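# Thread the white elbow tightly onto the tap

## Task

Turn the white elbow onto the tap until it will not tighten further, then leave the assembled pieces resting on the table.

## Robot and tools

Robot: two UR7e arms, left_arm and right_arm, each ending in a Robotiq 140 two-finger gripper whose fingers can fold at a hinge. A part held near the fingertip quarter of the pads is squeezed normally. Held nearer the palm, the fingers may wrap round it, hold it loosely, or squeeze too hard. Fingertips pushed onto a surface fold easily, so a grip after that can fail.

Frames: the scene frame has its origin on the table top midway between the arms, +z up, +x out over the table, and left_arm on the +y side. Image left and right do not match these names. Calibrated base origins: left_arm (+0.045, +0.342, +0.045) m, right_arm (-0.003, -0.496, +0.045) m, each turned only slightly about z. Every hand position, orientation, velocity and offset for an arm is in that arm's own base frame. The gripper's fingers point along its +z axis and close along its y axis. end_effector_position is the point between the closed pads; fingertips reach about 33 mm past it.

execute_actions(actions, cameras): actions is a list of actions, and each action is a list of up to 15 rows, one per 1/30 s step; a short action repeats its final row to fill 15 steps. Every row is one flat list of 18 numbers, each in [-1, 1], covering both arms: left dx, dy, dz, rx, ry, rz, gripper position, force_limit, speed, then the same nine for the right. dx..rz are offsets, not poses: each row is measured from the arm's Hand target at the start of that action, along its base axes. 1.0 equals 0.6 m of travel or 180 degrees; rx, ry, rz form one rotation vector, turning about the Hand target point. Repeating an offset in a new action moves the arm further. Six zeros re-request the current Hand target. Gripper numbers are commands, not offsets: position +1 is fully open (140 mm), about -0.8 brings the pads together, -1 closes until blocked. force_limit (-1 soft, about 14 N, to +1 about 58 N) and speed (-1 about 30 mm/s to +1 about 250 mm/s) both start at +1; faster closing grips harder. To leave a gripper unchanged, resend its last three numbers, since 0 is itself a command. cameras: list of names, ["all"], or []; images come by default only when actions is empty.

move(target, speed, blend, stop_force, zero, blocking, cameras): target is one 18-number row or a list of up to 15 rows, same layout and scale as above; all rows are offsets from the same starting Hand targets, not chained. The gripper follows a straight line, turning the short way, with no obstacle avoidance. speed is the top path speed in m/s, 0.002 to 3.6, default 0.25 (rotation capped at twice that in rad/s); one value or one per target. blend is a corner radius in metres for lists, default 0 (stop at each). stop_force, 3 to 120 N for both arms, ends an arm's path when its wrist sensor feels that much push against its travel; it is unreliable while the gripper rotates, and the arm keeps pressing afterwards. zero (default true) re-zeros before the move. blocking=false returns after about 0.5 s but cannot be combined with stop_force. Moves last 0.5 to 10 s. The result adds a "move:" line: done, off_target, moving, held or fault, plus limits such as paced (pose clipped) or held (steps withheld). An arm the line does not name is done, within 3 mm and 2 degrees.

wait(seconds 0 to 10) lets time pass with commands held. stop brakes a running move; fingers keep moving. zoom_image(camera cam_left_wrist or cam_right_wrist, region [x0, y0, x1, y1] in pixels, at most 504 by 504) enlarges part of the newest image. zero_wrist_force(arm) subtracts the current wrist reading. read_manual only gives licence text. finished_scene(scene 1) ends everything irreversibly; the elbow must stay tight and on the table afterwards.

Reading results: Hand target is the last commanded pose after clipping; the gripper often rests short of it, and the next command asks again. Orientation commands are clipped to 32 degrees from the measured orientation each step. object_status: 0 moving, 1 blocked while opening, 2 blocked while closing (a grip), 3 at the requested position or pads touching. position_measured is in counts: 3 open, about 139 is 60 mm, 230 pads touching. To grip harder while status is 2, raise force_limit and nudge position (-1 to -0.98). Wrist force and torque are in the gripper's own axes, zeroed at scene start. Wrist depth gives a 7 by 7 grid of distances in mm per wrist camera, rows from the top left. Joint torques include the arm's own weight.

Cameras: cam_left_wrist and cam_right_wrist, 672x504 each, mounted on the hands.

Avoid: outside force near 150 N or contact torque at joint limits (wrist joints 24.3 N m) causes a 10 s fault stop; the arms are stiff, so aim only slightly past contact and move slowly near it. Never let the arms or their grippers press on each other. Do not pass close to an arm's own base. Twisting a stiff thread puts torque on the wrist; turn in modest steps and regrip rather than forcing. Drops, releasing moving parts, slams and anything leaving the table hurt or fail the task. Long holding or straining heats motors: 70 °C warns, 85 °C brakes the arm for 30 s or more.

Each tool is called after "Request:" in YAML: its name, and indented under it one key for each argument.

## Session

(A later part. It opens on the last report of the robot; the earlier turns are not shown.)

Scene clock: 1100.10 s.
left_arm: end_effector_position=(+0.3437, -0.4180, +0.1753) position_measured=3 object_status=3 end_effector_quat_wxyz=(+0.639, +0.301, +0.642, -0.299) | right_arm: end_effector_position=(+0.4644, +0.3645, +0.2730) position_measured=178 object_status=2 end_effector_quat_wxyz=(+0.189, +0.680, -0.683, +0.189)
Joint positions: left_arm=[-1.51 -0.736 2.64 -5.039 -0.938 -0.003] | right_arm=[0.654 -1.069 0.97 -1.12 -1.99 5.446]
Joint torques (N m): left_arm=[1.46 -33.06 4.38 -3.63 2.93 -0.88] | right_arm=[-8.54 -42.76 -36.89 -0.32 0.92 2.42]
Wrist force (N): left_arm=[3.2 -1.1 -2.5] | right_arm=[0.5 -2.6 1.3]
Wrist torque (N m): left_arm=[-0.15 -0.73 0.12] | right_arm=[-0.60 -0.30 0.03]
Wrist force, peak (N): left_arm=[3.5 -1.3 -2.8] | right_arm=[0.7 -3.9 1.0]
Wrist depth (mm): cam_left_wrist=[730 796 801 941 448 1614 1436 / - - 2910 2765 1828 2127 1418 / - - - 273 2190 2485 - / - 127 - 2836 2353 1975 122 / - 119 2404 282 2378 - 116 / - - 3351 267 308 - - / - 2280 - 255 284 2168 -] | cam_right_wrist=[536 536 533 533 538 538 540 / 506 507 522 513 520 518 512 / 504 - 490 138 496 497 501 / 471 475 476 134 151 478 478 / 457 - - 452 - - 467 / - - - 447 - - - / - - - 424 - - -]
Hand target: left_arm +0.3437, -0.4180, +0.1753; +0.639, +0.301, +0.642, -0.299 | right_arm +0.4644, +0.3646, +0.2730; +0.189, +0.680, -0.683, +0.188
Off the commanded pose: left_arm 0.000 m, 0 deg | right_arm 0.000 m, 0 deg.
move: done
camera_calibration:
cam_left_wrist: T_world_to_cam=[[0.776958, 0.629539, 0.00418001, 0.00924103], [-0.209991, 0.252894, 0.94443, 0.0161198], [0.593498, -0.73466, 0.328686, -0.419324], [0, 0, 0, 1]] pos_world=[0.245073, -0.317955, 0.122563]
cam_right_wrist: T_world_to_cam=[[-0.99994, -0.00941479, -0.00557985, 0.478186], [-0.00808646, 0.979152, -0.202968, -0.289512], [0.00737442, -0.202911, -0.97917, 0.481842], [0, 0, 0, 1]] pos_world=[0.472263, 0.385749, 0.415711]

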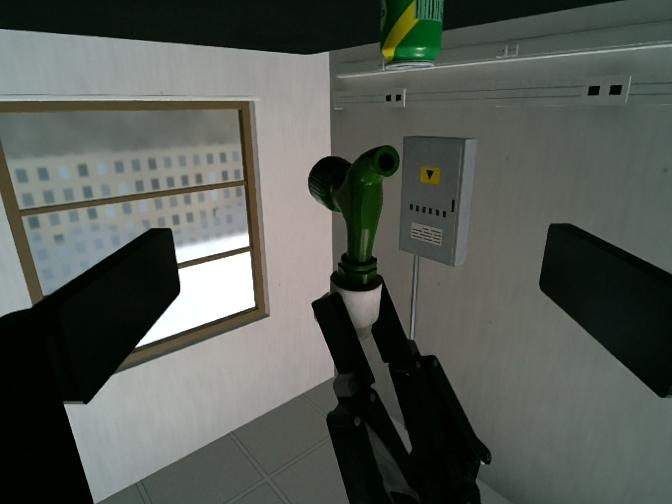

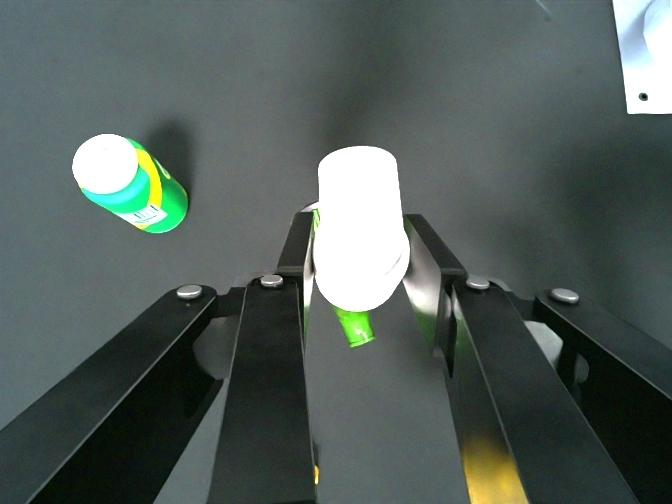

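Request:
move:
  target: [0.0685, -0.0848, 0.0478, 0, 0, 0, -0.25, 0, 0, 0.0020, 0.0018, -0.0015, -0.0197, 0.0204, 0, -1, 0.7, -1]
  speed: 0.12
  cameras: ["all"]

Request:
zoom_image:
  camera: "cam_left_wrist"
  region: [200, 100, 480, 400]

Scene clock: 1140.20 s.
left_arm: end_effector_position=(+0.3847, -0.4688, +0.2040) position_measured=160 object_status=3 end_effector_quat_wxyz=(+0.639, +0.301, +0.642, -0.299) | right_arm: end_effector_position=(+0.4656, +0.3656, +0.2721) position_measured=178 object_status=2 end_effector_quat_wxyz=(+0.232, +0.680, -0.670, +0.188)
Joint positions: left_arm=[-1.36 -0.91 2.475 -4.702 -1.087 -0.002] | right_arm=[0.658 -0.985 0.847 -0.989 -1.998 5.454]
Joint torques (N m): left_arm=[7.2 -43.08 -12.35 -0.13 -2.37 -1.62] | right_arm=[6.89 -44.78 -34.76 -0.16 -2.91 2.8]
Wrist force (N): left_arm=[2.9 -1.0 -2.5] | right_arm=[0.8 -3.0 1.6]
Wrist torque (N m): left_arm=[-0.13 -0.62 0.19] | right_arm=[-0.65 -0.37 0.05]
Wrist force, peak (N): left_arm=[3.7 -0.9 -3.5] | right_arm=[0.7 -3.5 1.4]
Wrist depth (mm): cam_left_wrist=[- 937 906 1010 1651 1715 1365 / - 2665 - 209 1993 1688 1427 / - - 2430 - 2087 - - / - - 151 201 136 1701 1715 / - 90 89 202 137 94 81 / - - 66 204 - 61 77 / - - - 190 195 - 71] | cam_right_wrist=[534 534 548 566 579 590 584 / - 507 533 535 540 558 561 / 459 494 467 138 519 531 539 / 456 460 475 134 150 500 512 / 444 - - 248 - - 492 / - - - 433 - - - / - - - 423 - - -]
Hand target: left_arm +0.3848, -0.4689, +0.2040; +0.639, +0.301, +0.642, -0.299 | right_arm +0.4656, +0.3656, +0.2721; +0.232, +0.680, -0.670, +0.188
Off the commanded pose: left_arm 0.000 m, 0 deg | right_arm 0.000 m, 0 deg.
move: done
camera_calibration:
cam_left_wrist: T_world_to_cam=[[0.776888, 0.629626, 0.00407375, 0.00931521], [-0.210001, 0.253007, 0.944398, 0.0105209], [0.593587, -0.734546, 0.32878, -0.490409], [0, 0, 0, 1]] pos_world=[0.286073, -0.368755, 0.151263]
cam_right_wrist: T_world_to_cam=[[-0.998226, -0.00730913, 0.0590799, 0.460241], [-0.0225874, 0.964725, -0.262289, -0.262613], [-0.0550788, -0.263159, -0.963179, 0.527989], [0, 0, 0, 1]] pos_world=[0.482574, 0.395658, 0.412476]

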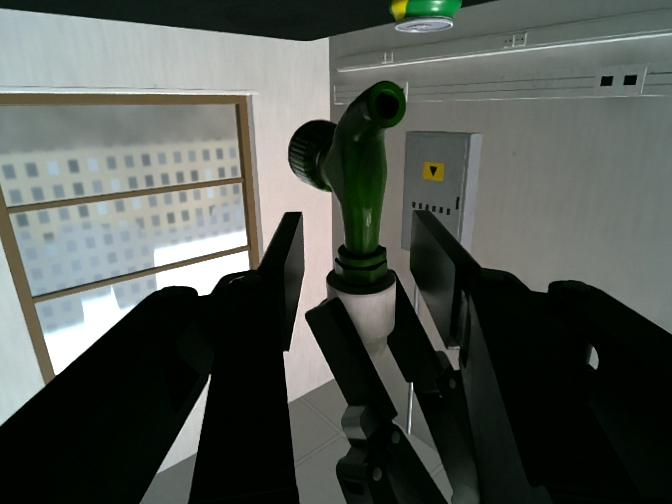

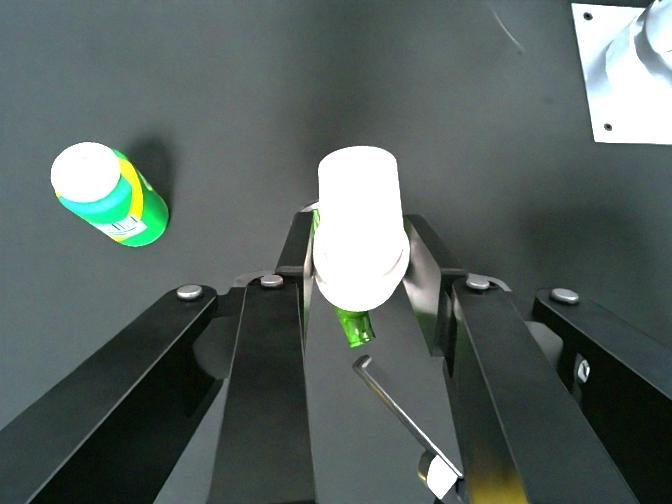

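Scaled by 1.680 from the camera's 672x504 image, which has a finer 960x720 frame.

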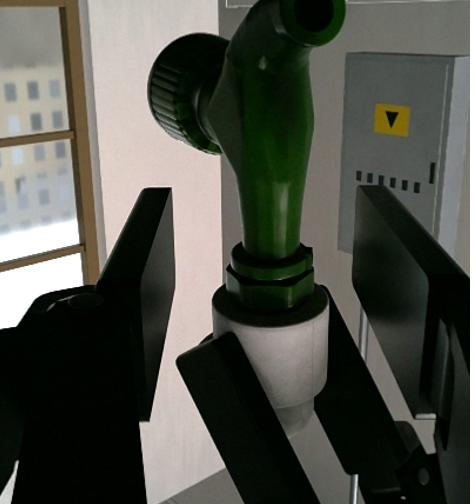

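Request:
move:
  target: [0.0442, -0.0413, -0.0045, 0, 0, 0, -0.25, 0, 0, 0, 0, 0, 0, 0, 0, -1, 0.7, -1]
  speed: 0.06
  stop_force: 12
  cameras: ["cam_left_wrist"]

Request:
zoom_image:
  camera: "cam_left_wrist"
  region: [220, 120, 480, 400]

Scene clock: 1160.37 s.
left_arm: end_effector_position=(+0.4113, -0.4937, +0.2013) position_measured=160 object_status=3 end_effector_quat_wxyz=(+0.639, +0.301, +0.642, -0.299) | right_arm: end_effector_position=(+0.4656, +0.3656, +0.2721) position_measured=178 object_status=2 end_effector_quat_wxyz=(+0.232, +0.680, -0.670, +0.188)
Joint positions: left_arm=[-1.29 -0.893 2.371 -4.614 -1.157 -0.001] | right_arm=[0.658 -0.985 0.847 -0.989 -1.998 5.454]
Joint torques (N m): left_arm=[8.01 -25.46 -13.29 -0.27 -2.61 -0.92] | right_arm=[7.42 -44.63 -34.66 -0.21 -2.86 2.87]
Wrist force (N): left_arm=[3.3 -1.0 -2.5] | right_arm=[0.8 -2.7 1.5]
Wrist torque (N m): left_arm=[-0.10 -0.69 0.13] | right_arm=[-0.58 -0.36 0.05]
Wrist force, peak (N): left_arm=[3.3 -1.3 -3.0] | right_arm=[0.9 -3.4 1.6]
Wrist depth (mm): cam_left_wrist=[- 804 933 974 356 1474 1455 / - 1957 2280 128 2011 1688 1332 / - - 2353 149 2067 - - / 2048 - 121 158 136 - - / - 90 89 168 - 93 81 / - - 66 170 - 61 77 / - - - 165 - - 71] | cam_right_wrist=[525 536 543 554 575 596 584 / 499 511 520 540 542 563 568 / 486 488 497 138 522 524 530 / 452 460 470 134 151 495 523 / 435 - - 192 - - - / - - - 425 - - - / - - - 416 181 - -]
Hand target: left_arm +0.4113, -0.4937, +0.2013; +0.639, +0.301, +0.642, -0.299 | right_arm +0.4656, +0.3656, +0.2721; +0.232, +0.680, -0.670, +0.188
Off the commanded pose: left_arm 0.000 m, 0 deg | right_arm 0.000 m, 0 deg.
move: done
camera_calibration:
cam_left_wrist: T_world_to_cam=[[0.776958, 0.629539, 0.00418001, 0.00426609], [-0.209991, 0.252894, 0.94443, 0.0249041], [0.593498, -0.73466, 0.328686, -0.523604], [0, 0, 0, 1]] pos_world=[0.312673, -0.393655, 0.148563]
Images, in order (width x height): cam_left_wrist 672x504.

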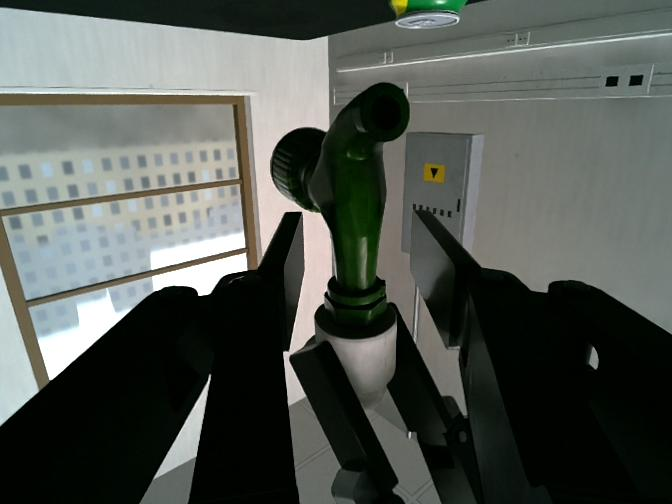

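Scaled by 1.800 from the camera's 672x504 image, which has a finer 960x720 frame.

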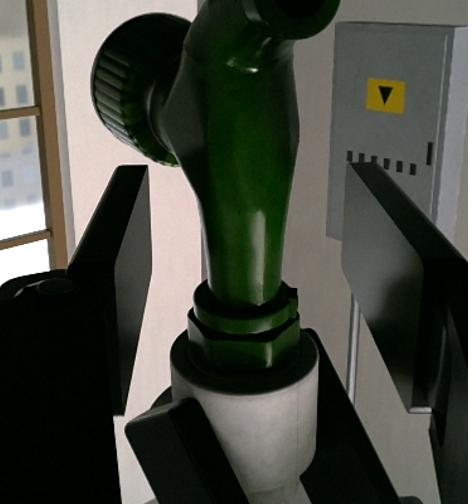

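Request:
move:
  target:
    - [-0.0043, 0.0051, 0, 0, 0, 0, -0.25, 0, 0, 0, 0, 0, 0, 0, 0, -1, 0.7, -1]
    - [-0.0043, 0.0051, 0, 0, 0, 0, -1, 0.3, -1, 0, 0, 0, 0, 0, 0, -1, 0.7, -1]
  speed: 0.05
  cameras: ["all"]

Request:
zoom_image:
  camera: "cam_left_wrist"
  region: [220, 120, 480, 400]

Scene clock: 1170.73 s.
left_arm: end_effector_position=(+0.4087, -0.4906, +0.2014) position_measured=198 object_status=0 end_effector_quat_wxyz=(+0.639, +0.301, +0.642, -0.299) | right_arm: end_effector_position=(+0.4657, +0.3656, +0.2721) position_measured=178 object_status=2 end_effector_quat_wxyz=(+0.232, +0.680, -0.670, +0.188)
Joint positions: left_arm=[-1.296 -0.895 2.382 -4.624 -1.152 -0.001] | right_arm=[0.658 -0.985 0.846 -0.989 -1.998 5.454]
Joint torques (N m): left_arm=[11.61 -38.17 6.05 1.16 3.24 -0.99] | right_arm=[8.27 -53.64 -27.01 2.12 1.55 1.2]
Wrist force (N): left_arm=[-5.0 -7.1 -7.7] | right_arm=[-4.5 -11.1 5.6]
Wrist torque (N m): left_arm=[0.15 -0.41 -0.21] | right_arm=[0.12 -0.38 0.36]
Wrist force, peak (N): left_arm=[-4.9 -7.3 -7.6] | right_arm=[-4.5 -11.1 5.6]
Wrist depth (mm): cam_left_wrist=[1663 768 933 945 1859 1651 1340 / 1784 2106 2378 149 1843 1580 1418 / 1813 1957 2513 153 2029 - - / - - 2513 159 152 - 1626 / - - 94 96 - 96 1374 / - 70 76 169 - 76 64 / - - - 166 - - -] | cam_right_wrist=[526 535 554 558 572 593 576 / - 505 522 533 544 551 559 / 480 490 500 139 513 528 536 / 451 459 477 134 152 502 509 / - - - 196 - - 492 / - - - 434 - - - / - - - 417 - - -]
Hand target: left_arm +0.4087, -0.4906, +0.2013; +0.639, +0.301, +0.642, -0.299 | right_arm +0.4656, +0.3656, +0.2721; +0.232, +0.680, -0.670, +0.188
Off the commanded pose: left_arm 0.000 m, 0 deg | right_arm 0.000 m, 0 deg.
move: done
camera_calibration:
cam_left_wrist: T_world_to_cam=[[0.776971, 0.629523, 0.00412052, 0.0043329], [-0.209999, 0.253004, 0.944399, 0.0236241], [0.593478, -0.734636, 0.328775, -0.519781], [0, 0, 0, 1]] pos_world=[0.310073, -0.390555, 0.148563]
cam_right_wrist: T_world_to_cam=[[-0.998232, -0.00733466, 0.0589913, 0.46039], [-0.0225902, 0.964717, -0.262317, -0.262595], [-0.0549859, -0.263186, -0.963177, 0.527959], [0, 0, 0, 1]] pos_world=[0.482674, 0.395658, 0.412476]

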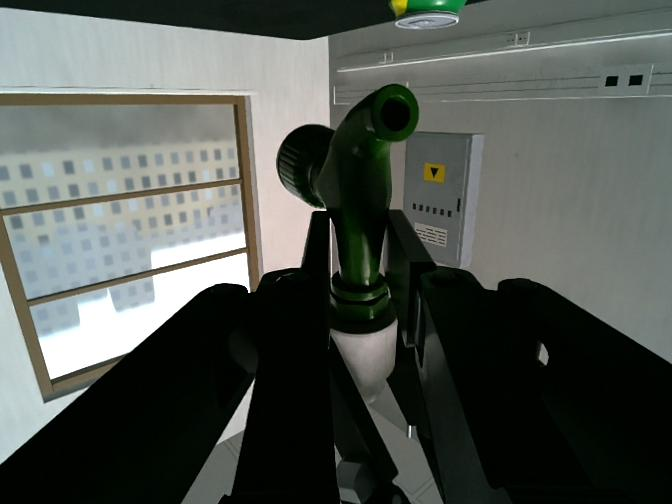

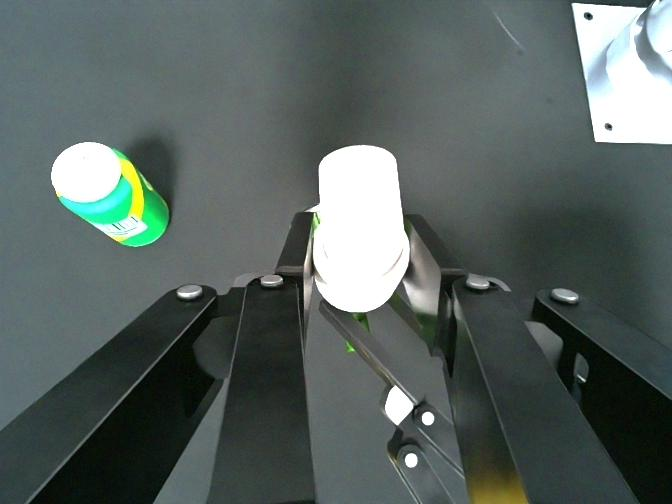

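Scaled by 1.800 from the camera's 672x504 image, which has a finer 960x720 frame.

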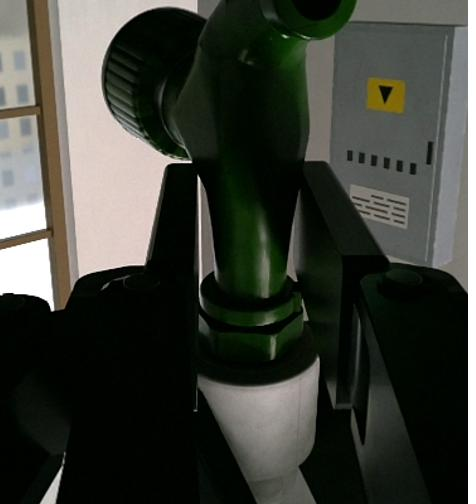

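Request:
move:
  target:
    - [0, 0, 0, 0, 0, 0, -1, 0.3, -1, 0, 0, 0, 0, 0, 0, -0.2, 0.5, -0.8]
    - [0, 0, 0, 0, 0, 0, -1, 0.3, -1, 0.006, 0.0613, 0.0892, 0, 0, 0, -0.2, 0.5, -0.8]
    - [0, 0, 0, 0, 0, 0, -1, 0.3, -1, -0.0022, -0.0225, 0.1215, 0.1915, -0.02, -0.0046, -0.2, 0.5, -0.8]
  speed: [0.1, 0.15, 0.2]
  blend: [0, 0.01, 0]
  cameras: ["all"]

Request:
zoom_image:
  camera: "cam_left_wrist"
  region: [220, 120, 480, 400]

Scene clock: 1193.40 s.
left_arm: end_effector_position=(+0.4087, -0.4906, +0.2013) position_measured=201 object_status=2 end_effector_quat_wxyz=(+0.639, +0.301, +0.642, -0.299) | right_arm: end_effector_position=(+0.4643, +0.3522, +0.3450) position_measured=154 object_status=3 end_effector_quat_wxyz=(+0.001, +0.707, -0.707, +0.000)
Joint positions: left_arm=[-1.296 -0.895 2.382 -4.624 -1.152 -0.001] | right_arm=[0.418 -1.373 1.175 -1.372 -1.571 5.131]
Joint torques (N m): left_arm=[-7.97 -45.73 -14.33 -4.57 -2.78 -0.04] | right_arm=[-6.93 -47.32 -15.63 -4.72 2.56 -2.64]
Wrist force (N): left_arm=[5.2 -1.2 -2.7] | right_arm=[0.5 -3.0 -0.8]
Wrist torque (N m): left_arm=[-0.16 -0.71 0.13] | right_arm=[-0.62 -0.11 0.00]
Wrist force, peak (N): left_arm=[-5.4 -7.6 -7.9] | right_arm=[-4.5 -11.9 5.7]
Wrist depth (mm): cam_left_wrist=[- 825 2190 937 349 1688 1349 / - - 2542 136 1993 1663 1140 / - 2067 - 149 2029 1505 1638 / - 2190 - 133 148 1558 1755 / - - 91 89 - - 2048 / - 70 75 190 - 74 64 / - - - - - - -] | cam_right_wrist=[- 455 469 468 480 478 478 / 500 500 495 495 505 488 504 / 525 531 534 201 530 538 526 / 558 554 120 284 148 563 569 / - 88 - 602 147 93 - / - - - 638 640 - - / - - - 689 - - -]
Hand target: left_arm +0.4087, -0.4906, +0.2013; +0.639, +0.301, +0.642, -0.299 | right_arm +0.4643, +0.3521, +0.3450; +0.001, +0.707, -0.707, +0.000
Off the commanded pose: left_arm 0.000 m, 0 deg | right_arm 0.000 m, 0 deg.
move: done
camera_calibration:
cam_left_wrist: T_world_to_cam=[[0.776958, 0.629539, 0.00418001, 0.00433461], [-0.209991, 0.252894, 0.94443, 0.0235742], [0.593498, -0.73466, 0.328686, -0.519784], [0, 0, 0, 1]] pos_world=[0.310073, -0.390555, 0.148563]
cam_right_wrist: T_world_to_cam=[[-0.999919, -0.00754655, -0.0102187, 0.47936], [-0.0104864, 0.944384, 0.328678, -0.432824], [0.00717001, 0.328759, -0.944387, 0.350729], [0, 0, 0, 1]] pos_world=[0.472268, 0.297064, 0.478382]

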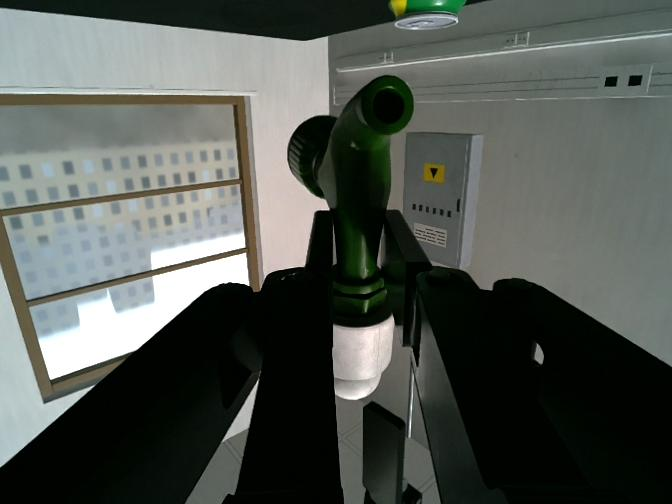

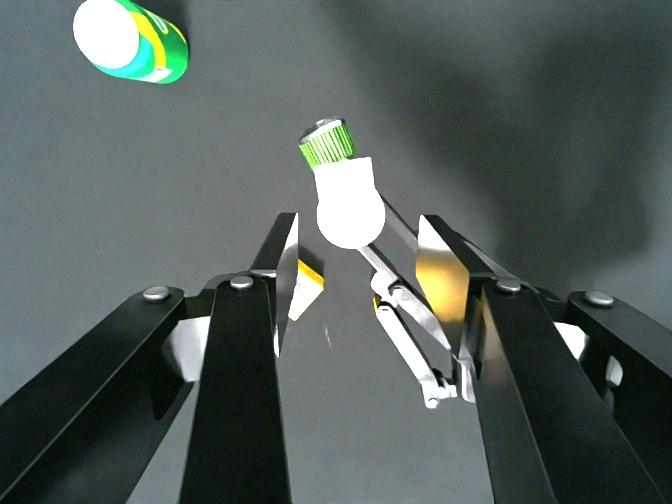

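Scaled by 1.800 from the camera's 672x504 image, which has a finer 960x720 frame.

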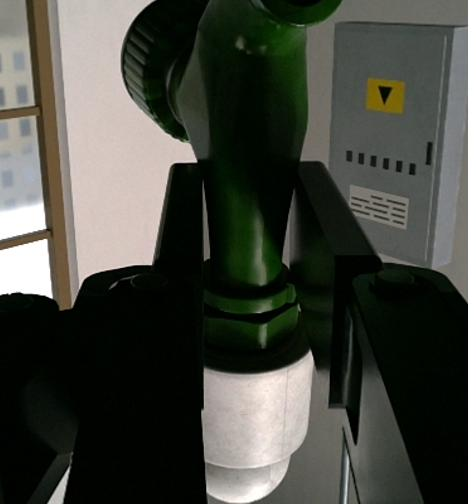

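Request:
move:
  target:
    - [0, 0, 0, 0, 0, 0, -1, 0.3, -1, 0.0027, -0.005, 0, 0, 0, 0.6667, -0.2, 0.5, -0.8]
    - [0, 0, 0, 0, 0, 0, -1, 0.3, -1, 0.0027, -0.005, 0, 0, 0, -0.6667, -0.2, 0.5, -0.8]
    - [0, 0, 0, 0, 0, 0, -1, 0.3, -1, 0.0027, -0.005, 0, 0, 0, 0.0444, -0.2, 0.5, -0.8]
    - [0, 0, 0, 0, 0, 0, -1, 0.3, -1, 0.0027, -0.005, -0.075, 0, 0, 0.0444, -0.2, 0.5, -0.8]
  speed: [0.8, 0.8, 0.8, 0.1]
  blend: [0.01, 0.01, 0, 0]
  cameras: ["cam_right_wrist"]

Scene clock: 1231.60 s.
left_arm: end_effector_position=(+0.4087, -0.4906, +0.2013) position_measured=201 object_status=2 end_effector_quat_wxyz=(+0.639, +0.301, +0.642, -0.299) | right_arm: end_effector_position=(+0.4659, +0.3491, +0.3002) position_measured=154 object_status=3 end_effector_quat_wxyz=(+0.001, +0.754, -0.656, +0.000)
Joint positions: left_arm=[-1.296 -0.895 2.382 -4.624 -1.152 -0.001] | right_arm=[0.412 -1.39 1.311 -1.491 -1.571 -1.297]
Joint torques (N m): left_arm=[-6.73 -45.92 -15 -4.48 -2.51 1.04] | right_arm=[-7.01 -48.24 -16.66 -4.68 2.09 -2.81]
Wrist force (N): left_arm=[4.8 -1.3 -2.6] | right_arm=[0.4 -3.3 -1.0]
Wrist torque (N m): left_arm=[-0.18 -0.63 0.13] | right_arm=[-0.68 -0.07 -0.02]
Wrist force, peak (N): left_arm=[5.1 -1.5 -2.6] | right_arm=[0.9 -3.9 -0.5]
Wrist depth (mm): cam_left_wrist=[1580 949 922 933 345 1626 1391 / - 2048 2280 136 1890 1701 1418 / 1769 - - 166 1993 2212 1701 / - - - 121 149 1923 - / - - 91 89 - - 1474 / - 70 75 - - 75 64 / - - - - - - -] | cam_right_wrist=[427 461 428 430 432 436 436 / 457 455 456 454 458 456 462 / 480 479 484 246 486 476 484 / 502 495 133 161 153 513 519 / - 82 - 540 147 93 531 / - - - 579 268 - - / - - - 642 628 - -]
Hand target: left_arm +0.4087, -0.4906, +0.2013; +0.639, +0.301, +0.642, -0.299 | right_arm +0.4659, +0.3491, +0.3000; +0.001, +0.754, -0.656, +0.000
Off the commanded pose: left_arm 0.000 m, 0 deg | right_arm 0.000 m, 0 deg.
move: done
camera_calibration:
cam_right_wrist: T_world_to_cam=[[-0.98915, -0.146548, -0.010281, 0.523976], [-0.141742, 0.933626, 0.329017, -0.350397], [-0.0386182, 0.326904, -0.944268, 0.33127], [0, 0, 0, 1]] pos_world=[0.481418, 0.295634, 0.433481]
Images, in order (width x height): cam_right_wrist 672x504.

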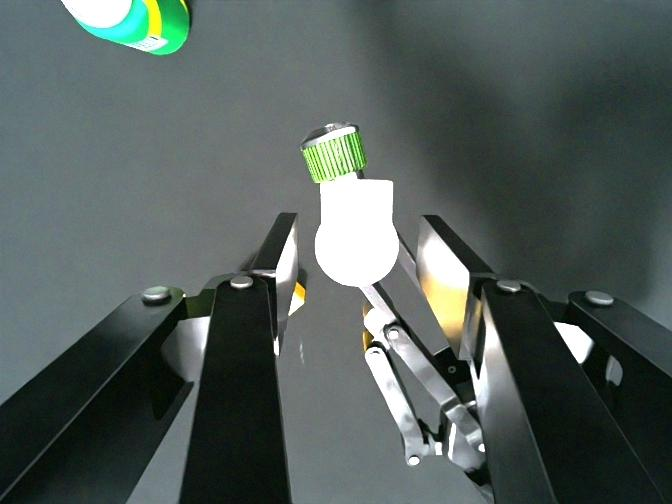

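Request:
move:
  target:
    - [0, 0, 0, 0, 0, 0, -1, 0.3, -1, 0, 0, -0.04, 0, 0, 0, -0.2, 0.5, -0.8]
    - [0, 0, 0, 0, 0, 0, -1, 0.3, -1, 0, 0, -0.04, 0, 0, 0, -1, 0.7, -1]
  speed: [0.08, 0.1]
  cameras: ["cam_right_wrist", "cam_left_wrist"]

Request:
zoom_image:
  camera: "cam_left_wrist"
  region: [220, 120, 480, 400]

Scene clock: 1238.30 s.
left_arm: end_effector_position=(+0.4087, -0.4906, +0.2013) position_measured=201 object_status=2 end_effector_quat_wxyz=(+0.639, +0.301, +0.642, -0.299) | right_arm: end_effector_position=(+0.4659, +0.3491, +0.2760) position_measured=178 object_status=0 end_effector_quat_wxyz=(+0.000, +0.754, -0.656, +0.000)
Joint positions: left_arm=[-1.296 -0.895 2.382 -4.624 -1.152 -0.001] | right_arm=[0.412 -1.393 1.376 -1.553 -1.571 -1.297]
Joint torques (N m): left_arm=[-6.72 -46.06 -14.91 -4.46 -2.46 1.19] | right_arm=[-4.24 -40.53 -16.01 -5.01 0.81 -1.88]
Wrist force (N): left_arm=[14.6 2.6 -0.5] | right_arm=[1.6 0.9 -7.8]
Wrist torque (N m): left_arm=[-0.34 -0.93 0.13] | right_arm=[-1.12 -0.15 -0.08]
Wrist force, peak (N): left_arm=[14.7 2.8 -0.3] | right_arm=[1.3 1.0 -8.1]
Wrist depth (mm): cam_left_wrist=[- 740 937 1123 2011 - 1569 / - - - 130 2127 1923 1446 / - - - 157 1975 - - / - 3686 - 161 149 2404 1558 / - - 91 89 - - 1614 / - 70 75 - - 75 64 / - - - - - - -] | cam_right_wrist=[412 422 413 410 411 410 413 / 430 427 434 438 434 442 437 / 456 450 460 219 445 472 460 / 467 487 482 135 139 499 492 / 512 - - 228 138 - 519 / - - - 554 - - - / - - - 596 - - -]
Hand target: left_arm +0.4087, -0.4906, +0.2013; +0.639, +0.301, +0.642, -0.299 | right_arm +0.4659, +0.3491, +0.2760; +0.001, +0.754, -0.656, +0.000
Off the commanded pose: left_arm 0.000 m, 0 deg | right_arm 0.000 m, 0 deg.
move: done
camera_calibration:
cam_left_wrist: T_world_to_cam=[[0.776958, 0.629539, 0.00418001, 0.00433461], [-0.209991, 0.252894, 0.94443, 0.0235742], [0.593498, -0.73466, 0.328686, -0.519784], [0, 0, 0, 1]] pos_world=[0.310073, -0.390555, 0.148563]
cam_right_wrist: T_world_to_cam=[[-0.98915, -0.146548, -0.010281, 0.523728], [-0.141742, 0.933626, 0.329017, -0.342468], [-0.0386182, 0.326904, -0.944268, 0.308513], [0, 0, 0, 1]] pos_world=[0.481418, 0.295634, 0.409381]

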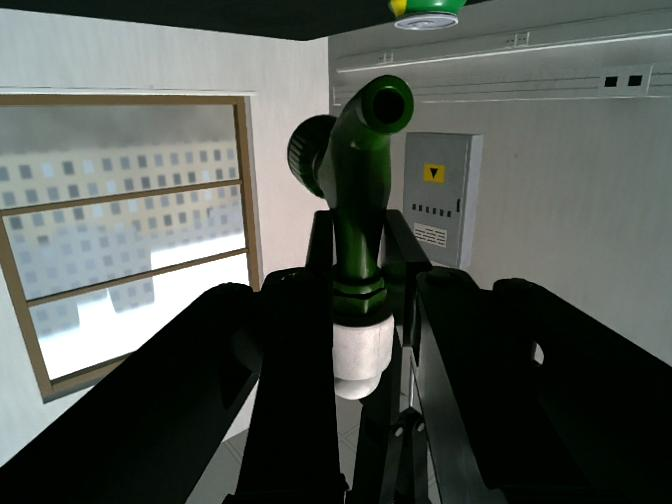

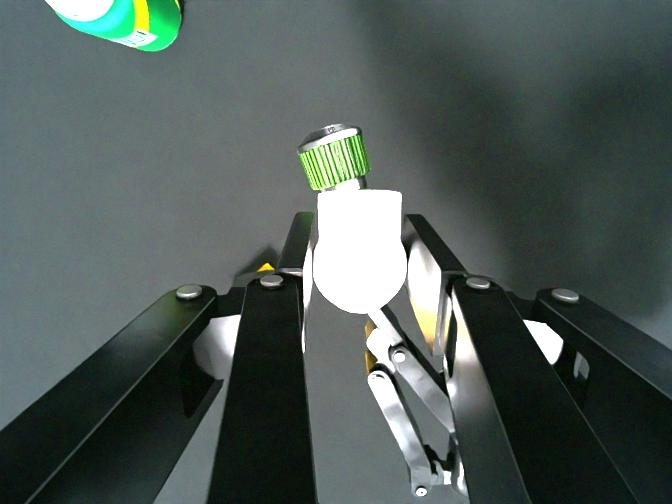

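Scaled by 1.800 from the camera's 672x504 image, which has a finer 960x720 frame.

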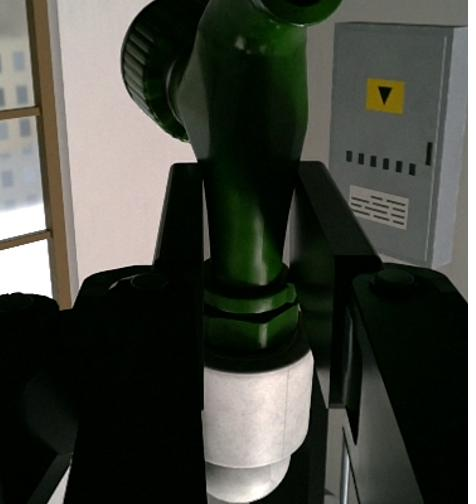

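Request:
move:
  target:
    - [0, 0, 0, 0, 0, 0, -0.1, 0.3, -0.5, 0, 0, 0, 0, 0, 0, -1, 0.7, -1]
    - [-0.064, 0.0769, 0.0005, 0, 0, 0, -0.1, 0.3, -0.5, 0, 0, 0, 0, 0, 0, -1, 0.7, -1]
    - [-0.064, 0.0769, 0.0005, 0, 0, 0, -0.1, 0.3, -0.5, 0, 0, 0, 0, 0, 0.2389, -1, 0.7, -1]
  speed: [0.1, 0.15, 0.3]
  cameras: ["cam_right_wrist", "cam_left_wrist"]

Request:
zoom_image:
  camera: "cam_left_wrist"
  region: [200, 60, 480, 400]

Scene clock: 1247.70 s.
left_arm: end_effector_position=(+0.3703, -0.4445, +0.2016) position_measured=141 object_status=3 end_effector_quat_wxyz=(+0.639, +0.301, +0.642, -0.299) | right_arm: end_effector_position=(+0.4659, +0.3491, +0.2760) position_measured=178 object_status=2 end_effector_quat_wxyz=(+0.000, +0.942, -0.334, +0.000)
Joint positions: left_arm=[-1.398 -0.895 2.554 -4.795 -1.049 -0.002] | right_arm=[0.413 -1.393 1.377 -1.554 -1.572 -2.047]
Joint torques (N m): left_arm=[-7.98 -20.05 11.15 -3.96 3.08 1.73] | right_arm=[-7.94 -48.95 -15.38 -3.55 2.41 -3.1]
Wrist force (N): left_arm=[3.1 -1.8 -2.5] | right_arm=[0.3 -3.3 0.8]
Wrist torque (N m): left_arm=[-0.27 -0.65 0.11] | right_arm=[-0.68 -0.05 0.01]
Wrist force, peak (N): left_arm=[14.7 3.2 -0.3] | right_arm=[1.3 1.2 -8.5]
Wrist depth (mm): cam_left_wrist=[1755 941 895 1128 1828 1769 1316 / - - - 229 1957 1784 1484 / 2147 - 2542 2836 2190 - - / - - 148 243 142 - - / - 94 90 254 - 82 84 / - - 69 280 266 65 76 / - - - 292 297 - -] | cam_right_wrist=[406 409 410 411 411 410 414 / 424 436 432 432 424 435 436 / 460 452 455 219 460 452 460 / 486 487 474 135 139 489 485 / 506 - - 523 118 - 513 / - - - 552 - - - / - - - 274 - - -]
Hand target: left_arm +0.3703, -0.4445, +0.2016; +0.639, +0.301, +0.642, -0.299 | right_arm +0.4659, +0.3491, +0.2760; +0.000, +0.943, -0.334, +0.000
Off the commanded pose: left_arm 0.000 m, 0 deg | right_arm 0.000 m, 0 deg.
move: done
camera_calibration:
cam_left_wrist: T_world_to_cam=[[0.776958, 0.629539, 0.00418001, 0.0051468], [-0.209991, 0.252894, 0.94443, 0.00356878], [0.593498, -0.73466, 0.328686, -0.463224], [0, 0, 0, 1]] pos_world=[0.271673, -0.344455, 0.148863]
cam_right_wrist: T_world_to_cam=[[-0.623741, -0.781563, -0.0103147, 0.575191], [-0.7402, 0.586388, 0.329017, 0.0575895], [-0.251099, 0.212856, -0.944268, 0.447326], [0, 0, 0, 1]] pos_world=[0.513721, 0.320562, 0.409381]

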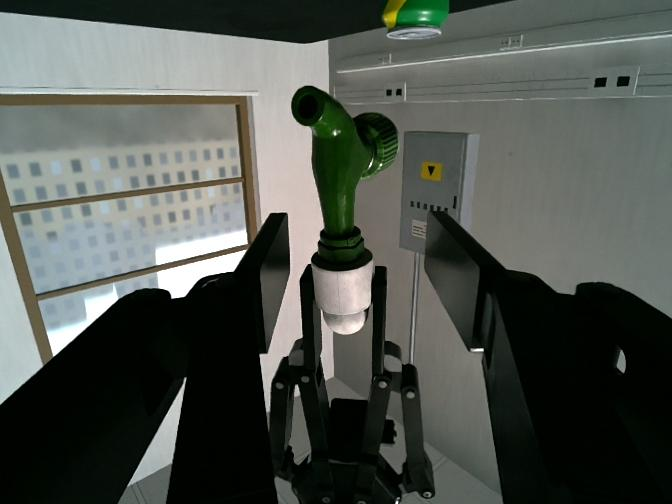

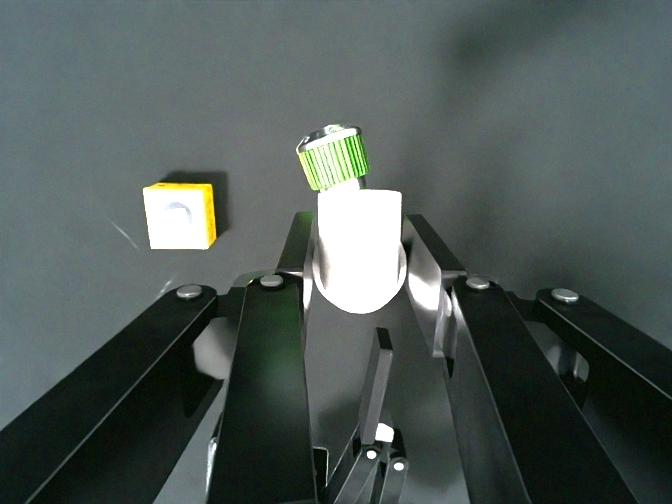

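Scaled by 1.482 from the camera's 672x504 image, which has a finer 960x720 frame.

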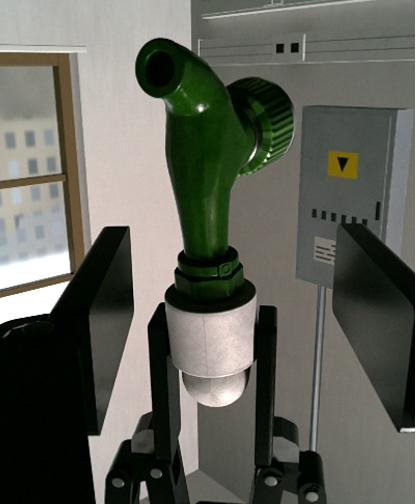

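Request:
move:
  target: [0.0297, -0.0497, -0.0393, 0, 0, 0, -0.1, 0.3, -0.5, -0.0027, -0.0003, 0, 0.0086, -0.0195, -0.1774, -1, 0.7, -1]
  speed: 0.2
  cameras: ["cam_left_wrist"]

Request:
zoom_image:
  camera: "cam_left_wrist"
  region: [200, 60, 480, 400]

Scene clock: 1266.17 s.
left_arm: end_effector_position=(+0.3881, -0.4743, +0.1780) position_measured=141 object_status=3 end_effector_quat_wxyz=(+0.639, +0.301, +0.642, -0.299) | right_arm: end_effector_position=(+0.4643, +0.3489, +0.2760) position_measured=178 object_status=2 end_effector_quat_wxyz=(-0.022, +0.814, -0.580, +0.024)
Joint positions: left_arm=[-1.352 -0.814 2.44 -4.762 -1.095 -0.002] | right_arm=[0.423 -1.44 1.449 -1.642 -1.59 -1.48]
Joint torques (N m): left_arm=[6.83 -25.25 -10.23 -0.43 -2.73 1.63] | right_arm=[7.25 -46.46 -16.26 -4.77 -1.83 2.3]
Wrist force (N): left_arm=[2.7 -1.6 -2.6] | right_arm=[0.5 -3.2 0.8]
Wrist torque (N m): left_arm=[-0.22 -0.58 0.07] | right_arm=[-0.68 -0.12 -0.06]
Wrist force, peak (N): left_arm=[3.3 -1.7 -2.7] | right_arm=[-0.2 -3.7 0.7]
Wrist depth (mm): cam_left_wrist=[1701 962 953 831 354 1769 1436 / 1769 - - 2353 2304 1769 1547 / 1923 - - 185 2029 1728 1525 / 1769 - 121 - 141 1940 - / - 93 89 206 126 82 84 / - - 66 232 - 64 76 / - - - 238 266 - -] | cam_right_wrist=[429 425 421 407 410 402 406 / 456 443 447 423 428 427 420 / 474 468 466 219 452 447 444 / 531 492 488 135 152 486 463 / 534 - - 277 - - 487 / - - - 267 - - - / - - - 595 - - -]
Hand target: left_arm +0.3881, -0.4743, +0.1780; +0.639, +0.301, +0.642, -0.299 | right_arm +0.4643, +0.3490, +0.2760; -0.022, +0.814, -0.580, +0.024
Off the commanded pose: left_arm 0.000 m, 0 deg | right_arm 0.000 m, 0 deg.
move: done
camera_calibration:
cam_left_wrist: T_world_to_cam=[[0.776958, 0.629539, 0.00418001, 0.0101759], [-0.209991, 0.252894, 0.94443, 0.0371314], [0.593498, -0.73466, 0.328686, -0.487924], [0, 0, 0, 1]] pos_world=[0.289473, -0.374255, 0.125263]
Images, in order (width x height): cam_left_wrist 672x504.

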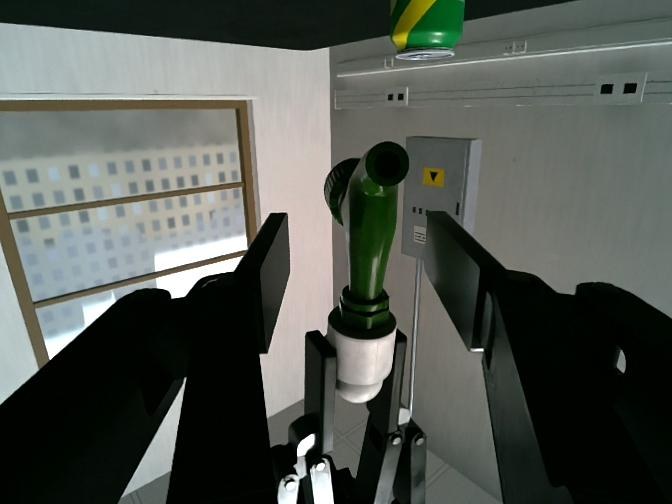

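Scaled by 1.482 from the camera's 672x504 image, which has a finer 960x720 frame.

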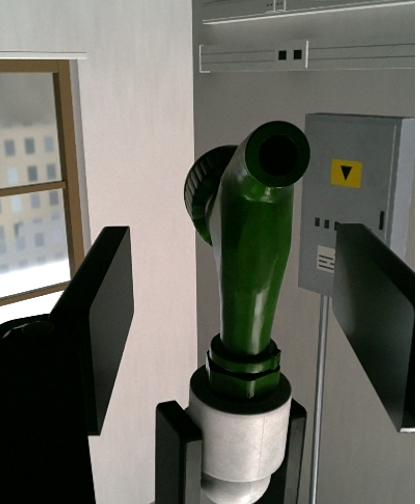

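Request:
move:
  target: [0, 0, 0, 0, 0, 0, -0.1, 0.3, -0.5, 0, 0, 0, -0.0413, -0.0088, 0, -1, 0.7, -1]
  speed: 0.2
  cameras: ["cam_left_wrist"]

Request:
zoom_image:
  camera: "cam_left_wrist"
  region: [260, 120, 460, 400]

Scene clock: 1277.93 s.
left_arm: end_effector_position=(+0.3881, -0.4743, +0.1780) position_measured=141 object_status=3 end_effector_quat_wxyz=(+0.639, +0.301, +0.642, -0.299) | right_arm: end_effector_position=(+0.4643, +0.3490, +0.2760) position_measured=178 object_status=2 end_effector_quat_wxyz=(+0.022, +0.813, -0.577, +0.073)
Joint positions: left_arm=[-1.352 -0.814 2.44 -4.762 -1.096 -0.002] | right_arm=[0.495 -1.393 1.393 -1.594 -1.721 -1.414]
Joint torques (N m): left_arm=[8.46 -25.14 -11.67 -0.03 -2.62 1.92] | right_arm=[7.71 -28.93 -37.29 -1.53 -1.98 2.91]
Wrist force (N): left_arm=[2.8 -1.5 -2.6] | right_arm=[0.2 -3.2 0.7]
Wrist torque (N m): left_arm=[-0.22 -0.60 0.08] | right_arm=[-0.72 -0.11 -0.08]
Wrist force, peak (N): left_arm=[3.2 -1.8 -2.8] | right_arm=[0.2 -3.8 0.8]
Wrist depth (mm): cam_left_wrist=[755 816 831 979 357 1688 1455 / 1742 1907 - 2212 2147 1715 1382 / - 1923 3686 174 2087 - - / - - 134 207 142 - - / - 93 90 217 142 82 84 / - - 66 228 247 64 76 / - - - 225 249 - -] | cam_right_wrist=[438 446 435 430 424 424 419 / 458 452 449 443 427 441 432 / 467 468 465 219 459 454 449 / 487 481 477 135 139 466 463 / 504 - - 488 118 - 473 / - - - 267 - - - / - - - 267 - - -]
Hand target: left_arm +0.3881, -0.4743, +0.1780; +0.639, +0.301, +0.642, -0.299 | right_arm +0.4643, +0.3490, +0.2760; +0.023, +0.813, -0.577, +0.073
Off the commanded pose: left_arm 0.000 m, 0 deg | right_arm 0.000 m, 0 deg.
move: done
camera_calibration:
cam_left_wrist: T_world_to_cam=[[0.776958, 0.629539, 0.00418001, 0.0101759], [-0.209991, 0.252894, 0.94443, 0.0371314], [0.593498, -0.73466, 0.328686, -0.487924], [0, 0, 0, 1]] pos_world=[0.289473, -0.374255, 0.125263]
Images, in order (width x height): cam_left_wrist 672x504.

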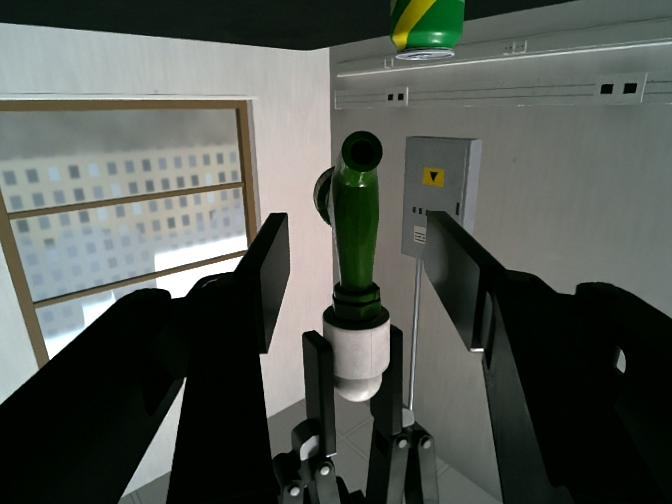

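Scaled by 1.800 from the camera's 672x504 image, which has a finer 960x720 frame.

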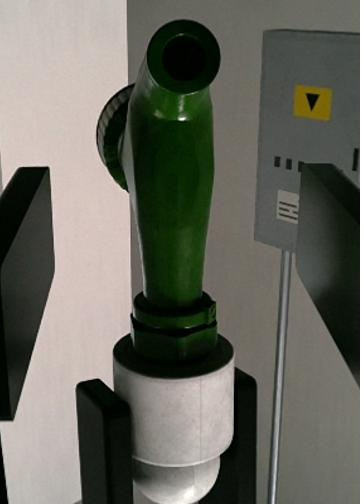

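Request:
move:
  target: [0.0187, -0.0224, 0, 0, 0, 0, -0.1, 0.3, -0.5, 0, 0, 0, 0.0058, -0.0060, 0.0278, -1, 0.7, -1]
  speed: 0.15

Request:
move:
  target: [0.0187, -0.0224, 0, 0, 0, 0, -0.1, 0.3, -0.5, 0, 0, 0, 0, 0, 0, -1, 0.7, -1]
  speed: 0.06
  stop_force: 10
  cameras: ["cam_left_wrist"]

Request:
zoom_image:
  camera: "cam_left_wrist"
  region: [230, 100, 490, 400]

Scene clock: 1304.53 s.
left_arm: end_effector_position=(+0.3993, -0.4877, +0.1780) position_measured=141 object_status=3 end_effector_quat_wxyz=(+0.639, +0.301, +0.642, -0.299) | right_arm: end_effector_position=(+0.4643, +0.3490, +0.2760) position_measured=178 object_status=2 end_effector_quat_wxyz=(+0.007, +0.837, -0.542, +0.076)
Joint positions: left_arm=[-1.324 -0.816 2.391 -4.712 -1.123 -0.001] | right_arm=[0.489 -1.422 1.437 -1.648 -1.711 -1.507]
Joint torques (N m): left_arm=[8.96 -46.36 -11.81 -0.39 -2.69 0.49] | right_arm=[-5.9 -48.69 -16.56 -4.98 2.12 -3.02]
Wrist force (N): left_arm=[2.7 -1.3 -2.5] | right_arm=[0.0 -3.1 1.0]
Wrist torque (N m): left_arm=[-0.18 -0.56 0.03] | right_arm=[-0.68 -0.07 0.05]
Wrist force, peak (N): left_arm=[3.2 -1.6 -2.8] | right_arm=[-0.2 -3.8 0.9]
Wrist depth (mm): cam_left_wrist=[787 801 807 835 339 1580 1436 / - - - 2280 2087 1784 1324 / - - - 170 2147 1828 1455 / - - 121 183 142 1728 - / - 93 90 193 125 82 84 / - - 66 206 - 64 76 / - - - 213 226 - -] | cam_right_wrist=[448 443 436 453 425 428 413 / 459 462 452 446 436 432 425 / 484 473 467 220 456 448 445 / 505 488 478 135 140 455 459 / 514 - - 264 118 - 466 / - - - 251 - - - / - - - 263 - - -]
Hand target: left_arm +0.3993, -0.4877, +0.1780; +0.639, +0.301, +0.642, -0.299 | right_arm +0.4643, +0.3490, +0.2760; +0.007, +0.837, -0.542, +0.076
Off the commanded pose: left_arm 0.000 m, 0 deg | right_arm 0.000 m, 0 deg.
move: done

Scene clock: 1306.13 s.
left_arm: end_effector_position=(+0.4106, -0.5012, +0.1780) position_measured=141 object_status=3 end_effector_quat_wxyz=(+0.639, +0.301, +0.642, -0.299) | right_arm: end_effector_position=(+0.4643, +0.3490, +0.2760) position_measured=178 object_status=2 end_effector_quat_wxyz=(+0.007, +0.837, -0.542, +0.076)
Joint positions: left_arm=[-1.299 -0.815 2.342 -4.663 -1.148 -0.001] | right_arm=[0.489 -1.423 1.437 -1.648 -1.71 -1.508]
Joint torques (N m): left_arm=[7.82 -27.69 -14 -0.21 -2.85 0.56] | right_arm=[-7.68 -47.61 -16.59 -4.9 1.9 -2.88]
Wrist force (N): left_arm=[2.9 -1.3 -2.6] | right_arm=[0.4 -3.4 0.8]
Wrist torque (N m): left_arm=[-0.19 -0.60 0.02] | right_arm=[-0.76 -0.15 0.04]
Wrist force, peak (N): left_arm=[2.9 -1.6 -3.0] | right_arm=[0.4 -3.7 0.9]
Wrist depth (mm): cam_left_wrist=[784 787 970 822 326 1663 1250 / - - - - 2087 1715 1455 / - - - 144 1957 1391 1301 / - - 121 - 142 1626 - / - 93 90 174 142 82 88 / - - 66 188 - 64 76 / - - - 194 209 - -] | cam_right_wrist=[454 446 444 442 424 422 415 / 449 453 452 446 438 431 424 / 480 470 467 221 455 448 438 / 499 491 480 135 139 460 449 / 519 - - 238 - - 468 / - - - 251 - - - / - - - 264 - - -]
Hand target: left_arm +0.4106, -0.5012, +0.1780; +0.639, +0.301, +0.642, -0.299 | right_arm +0.4643, +0.3490, +0.2760; +0.007, +0.837, -0.542, +0.076
Off the commanded pose: left_arm 0.000 m, 0 deg | right_arm 0.000 m, 0 deg.
move: done
camera_calibration:
cam_left_wrist: T_world_to_cam=[[0.776958, 0.629539, 0.00418001, 0.0096289], [-0.209991, 0.252894, 0.94443, 0.0486591], [0.593498, -0.73466, 0.328686, -0.52104], [0, 0, 0, 1]] pos_world=[0.311973, -0.401155, 0.125263]
Images, in order (width x height): cam_left_wrist 672x504.

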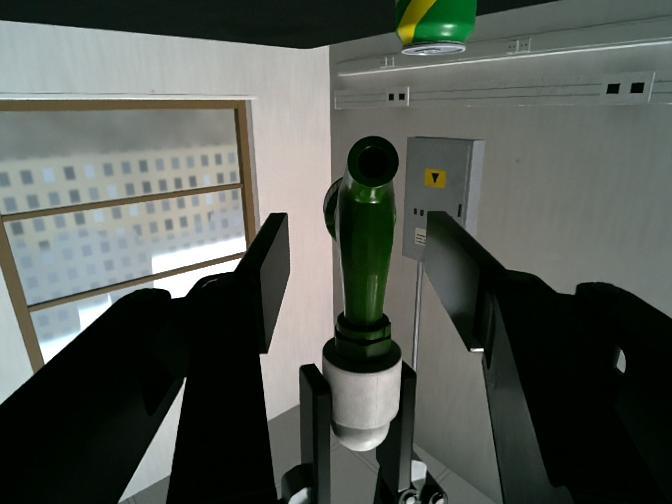

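Scaled by 1.680 from the camera's 672x504 image, which has a finer 960x720 frame.

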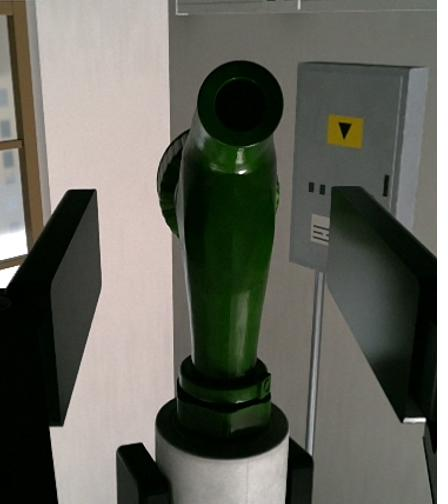

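Request:
move:
  target:
    - [-0.0006, 0.006, 0, 0, 0, 0, -0.1, 0.3, -0.5, 0, 0, 0, 0, 0, 0, -1, 0.7, -1]
    - [-0.0006, 0.006, 0, 0, 0, 0, -1, 1, 0.4, 0, 0, 0, 0, 0, 0, -1, 0.7, -1]
  speed: 0.05
  cameras: ["cam_left_wrist", "cam_right_wrist"]

Request:
zoom_image:
  camera: "cam_left_wrist"
  region: [230, 100, 490, 400]

Scene clock: 1322.63 s.
left_arm: end_effector_position=(+0.4102, -0.4975, +0.1780) position_measured=201 object_status=2 end_effector_quat_wxyz=(+0.639, +0.301, +0.642, -0.299) | right_arm: end_effector_position=(+0.4643, +0.3489, +0.2760) position_measured=178 object_status=2 end_effector_quat_wxyz=(+0.007, +0.837, -0.542, +0.076)
Joint positions: left_arm=[-1.297 -0.815 2.35 -4.672 -1.15 -0.001] | right_arm=[0.489 -1.423 1.437 -1.648 -1.71 -1.508]
Joint torques (N m): left_arm=[-1.26 -47.34 4.78 -5 -3.11 -0.29] | right_arm=[-7.83 -44.14 -21.25 -5.06 1.69 -2.5]
Wrist force (N): left_arm=[5.9 5.2 -0.9] | right_arm=[1.4 3.8 -1.8]
Wrist torque (N m): left_arm=[-0.35 -0.65 0.09] | right_arm=[-1.30 -0.04 -0.12]
Wrist force, peak (N): left_arm=[6.8 5.9 -0.9] | right_arm=[1.8 3.8 -1.8]
Wrist depth (mm): cam_left_wrist=[784 784 790 1010 337 1580 1409 / 1651 1676 - 2542 1940 1993 1365 / - - - - 2106 1859 - / - 2106 - - 2029 1993 - / - - 92 96 - - - / - 70 76 178 - 65 64 / - - - - - - -] | cam_right_wrist=[448 444 444 429 422 420 415 / 461 458 452 446 439 433 426 / 485 477 475 220 447 444 440 / 502 503 465 135 140 462 457 / 516 - - 237 118 - 467 / - - - 248 - - - / - - - 274 - - -]
Hand target: left_arm +0.4102, -0.4976, +0.1780; +0.639, +0.301, +0.642, -0.299 | right_arm +0.4643, +0.3490, +0.2760; +0.007, +0.837, -0.542, +0.076
Off the commanded pose: left_arm 0.000 m, 0 deg | right_arm 0.000 m, 0 deg.
move: done
camera_calibration:
cam_left_wrist: T_world_to_cam=[[0.776874, 0.629642, 0.00413324, 0.0076063], [-0.209994, 0.252898, 0.944429, 0.0476626], [0.593607, -0.73457, 0.32869, -0.518143], [0, 0, 0, 1]] pos_world=[0.311673, -0.397456, 0.125263]
cam_right_wrist: T_world_to_cam=[[-0.903429, -0.420936, -0.0814208, 0.597687], [-0.428584, 0.881584, 0.197801, -0.155024], [-0.0114822, 0.213595, -0.976855, 0.34445], [0, 0, 0, 1]] pos_world=[0.477482, 0.314682, 0.415806]

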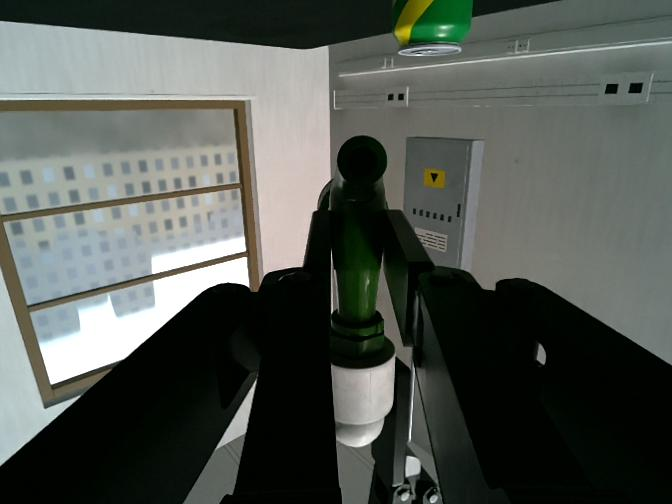

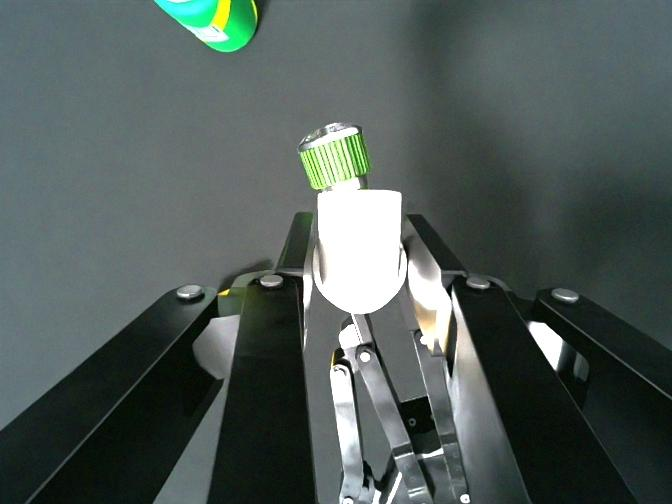

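Scaled by 1.680 from the camera's 672x504 image, which has a finer 960x720 frame.

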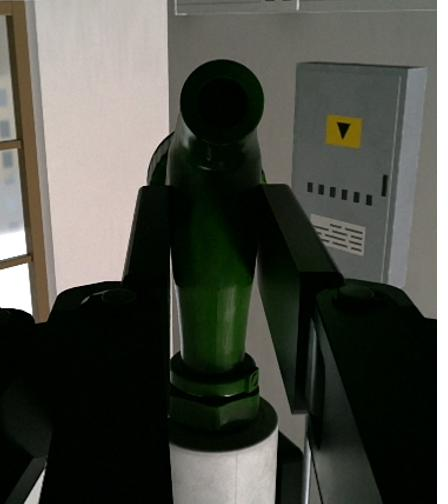

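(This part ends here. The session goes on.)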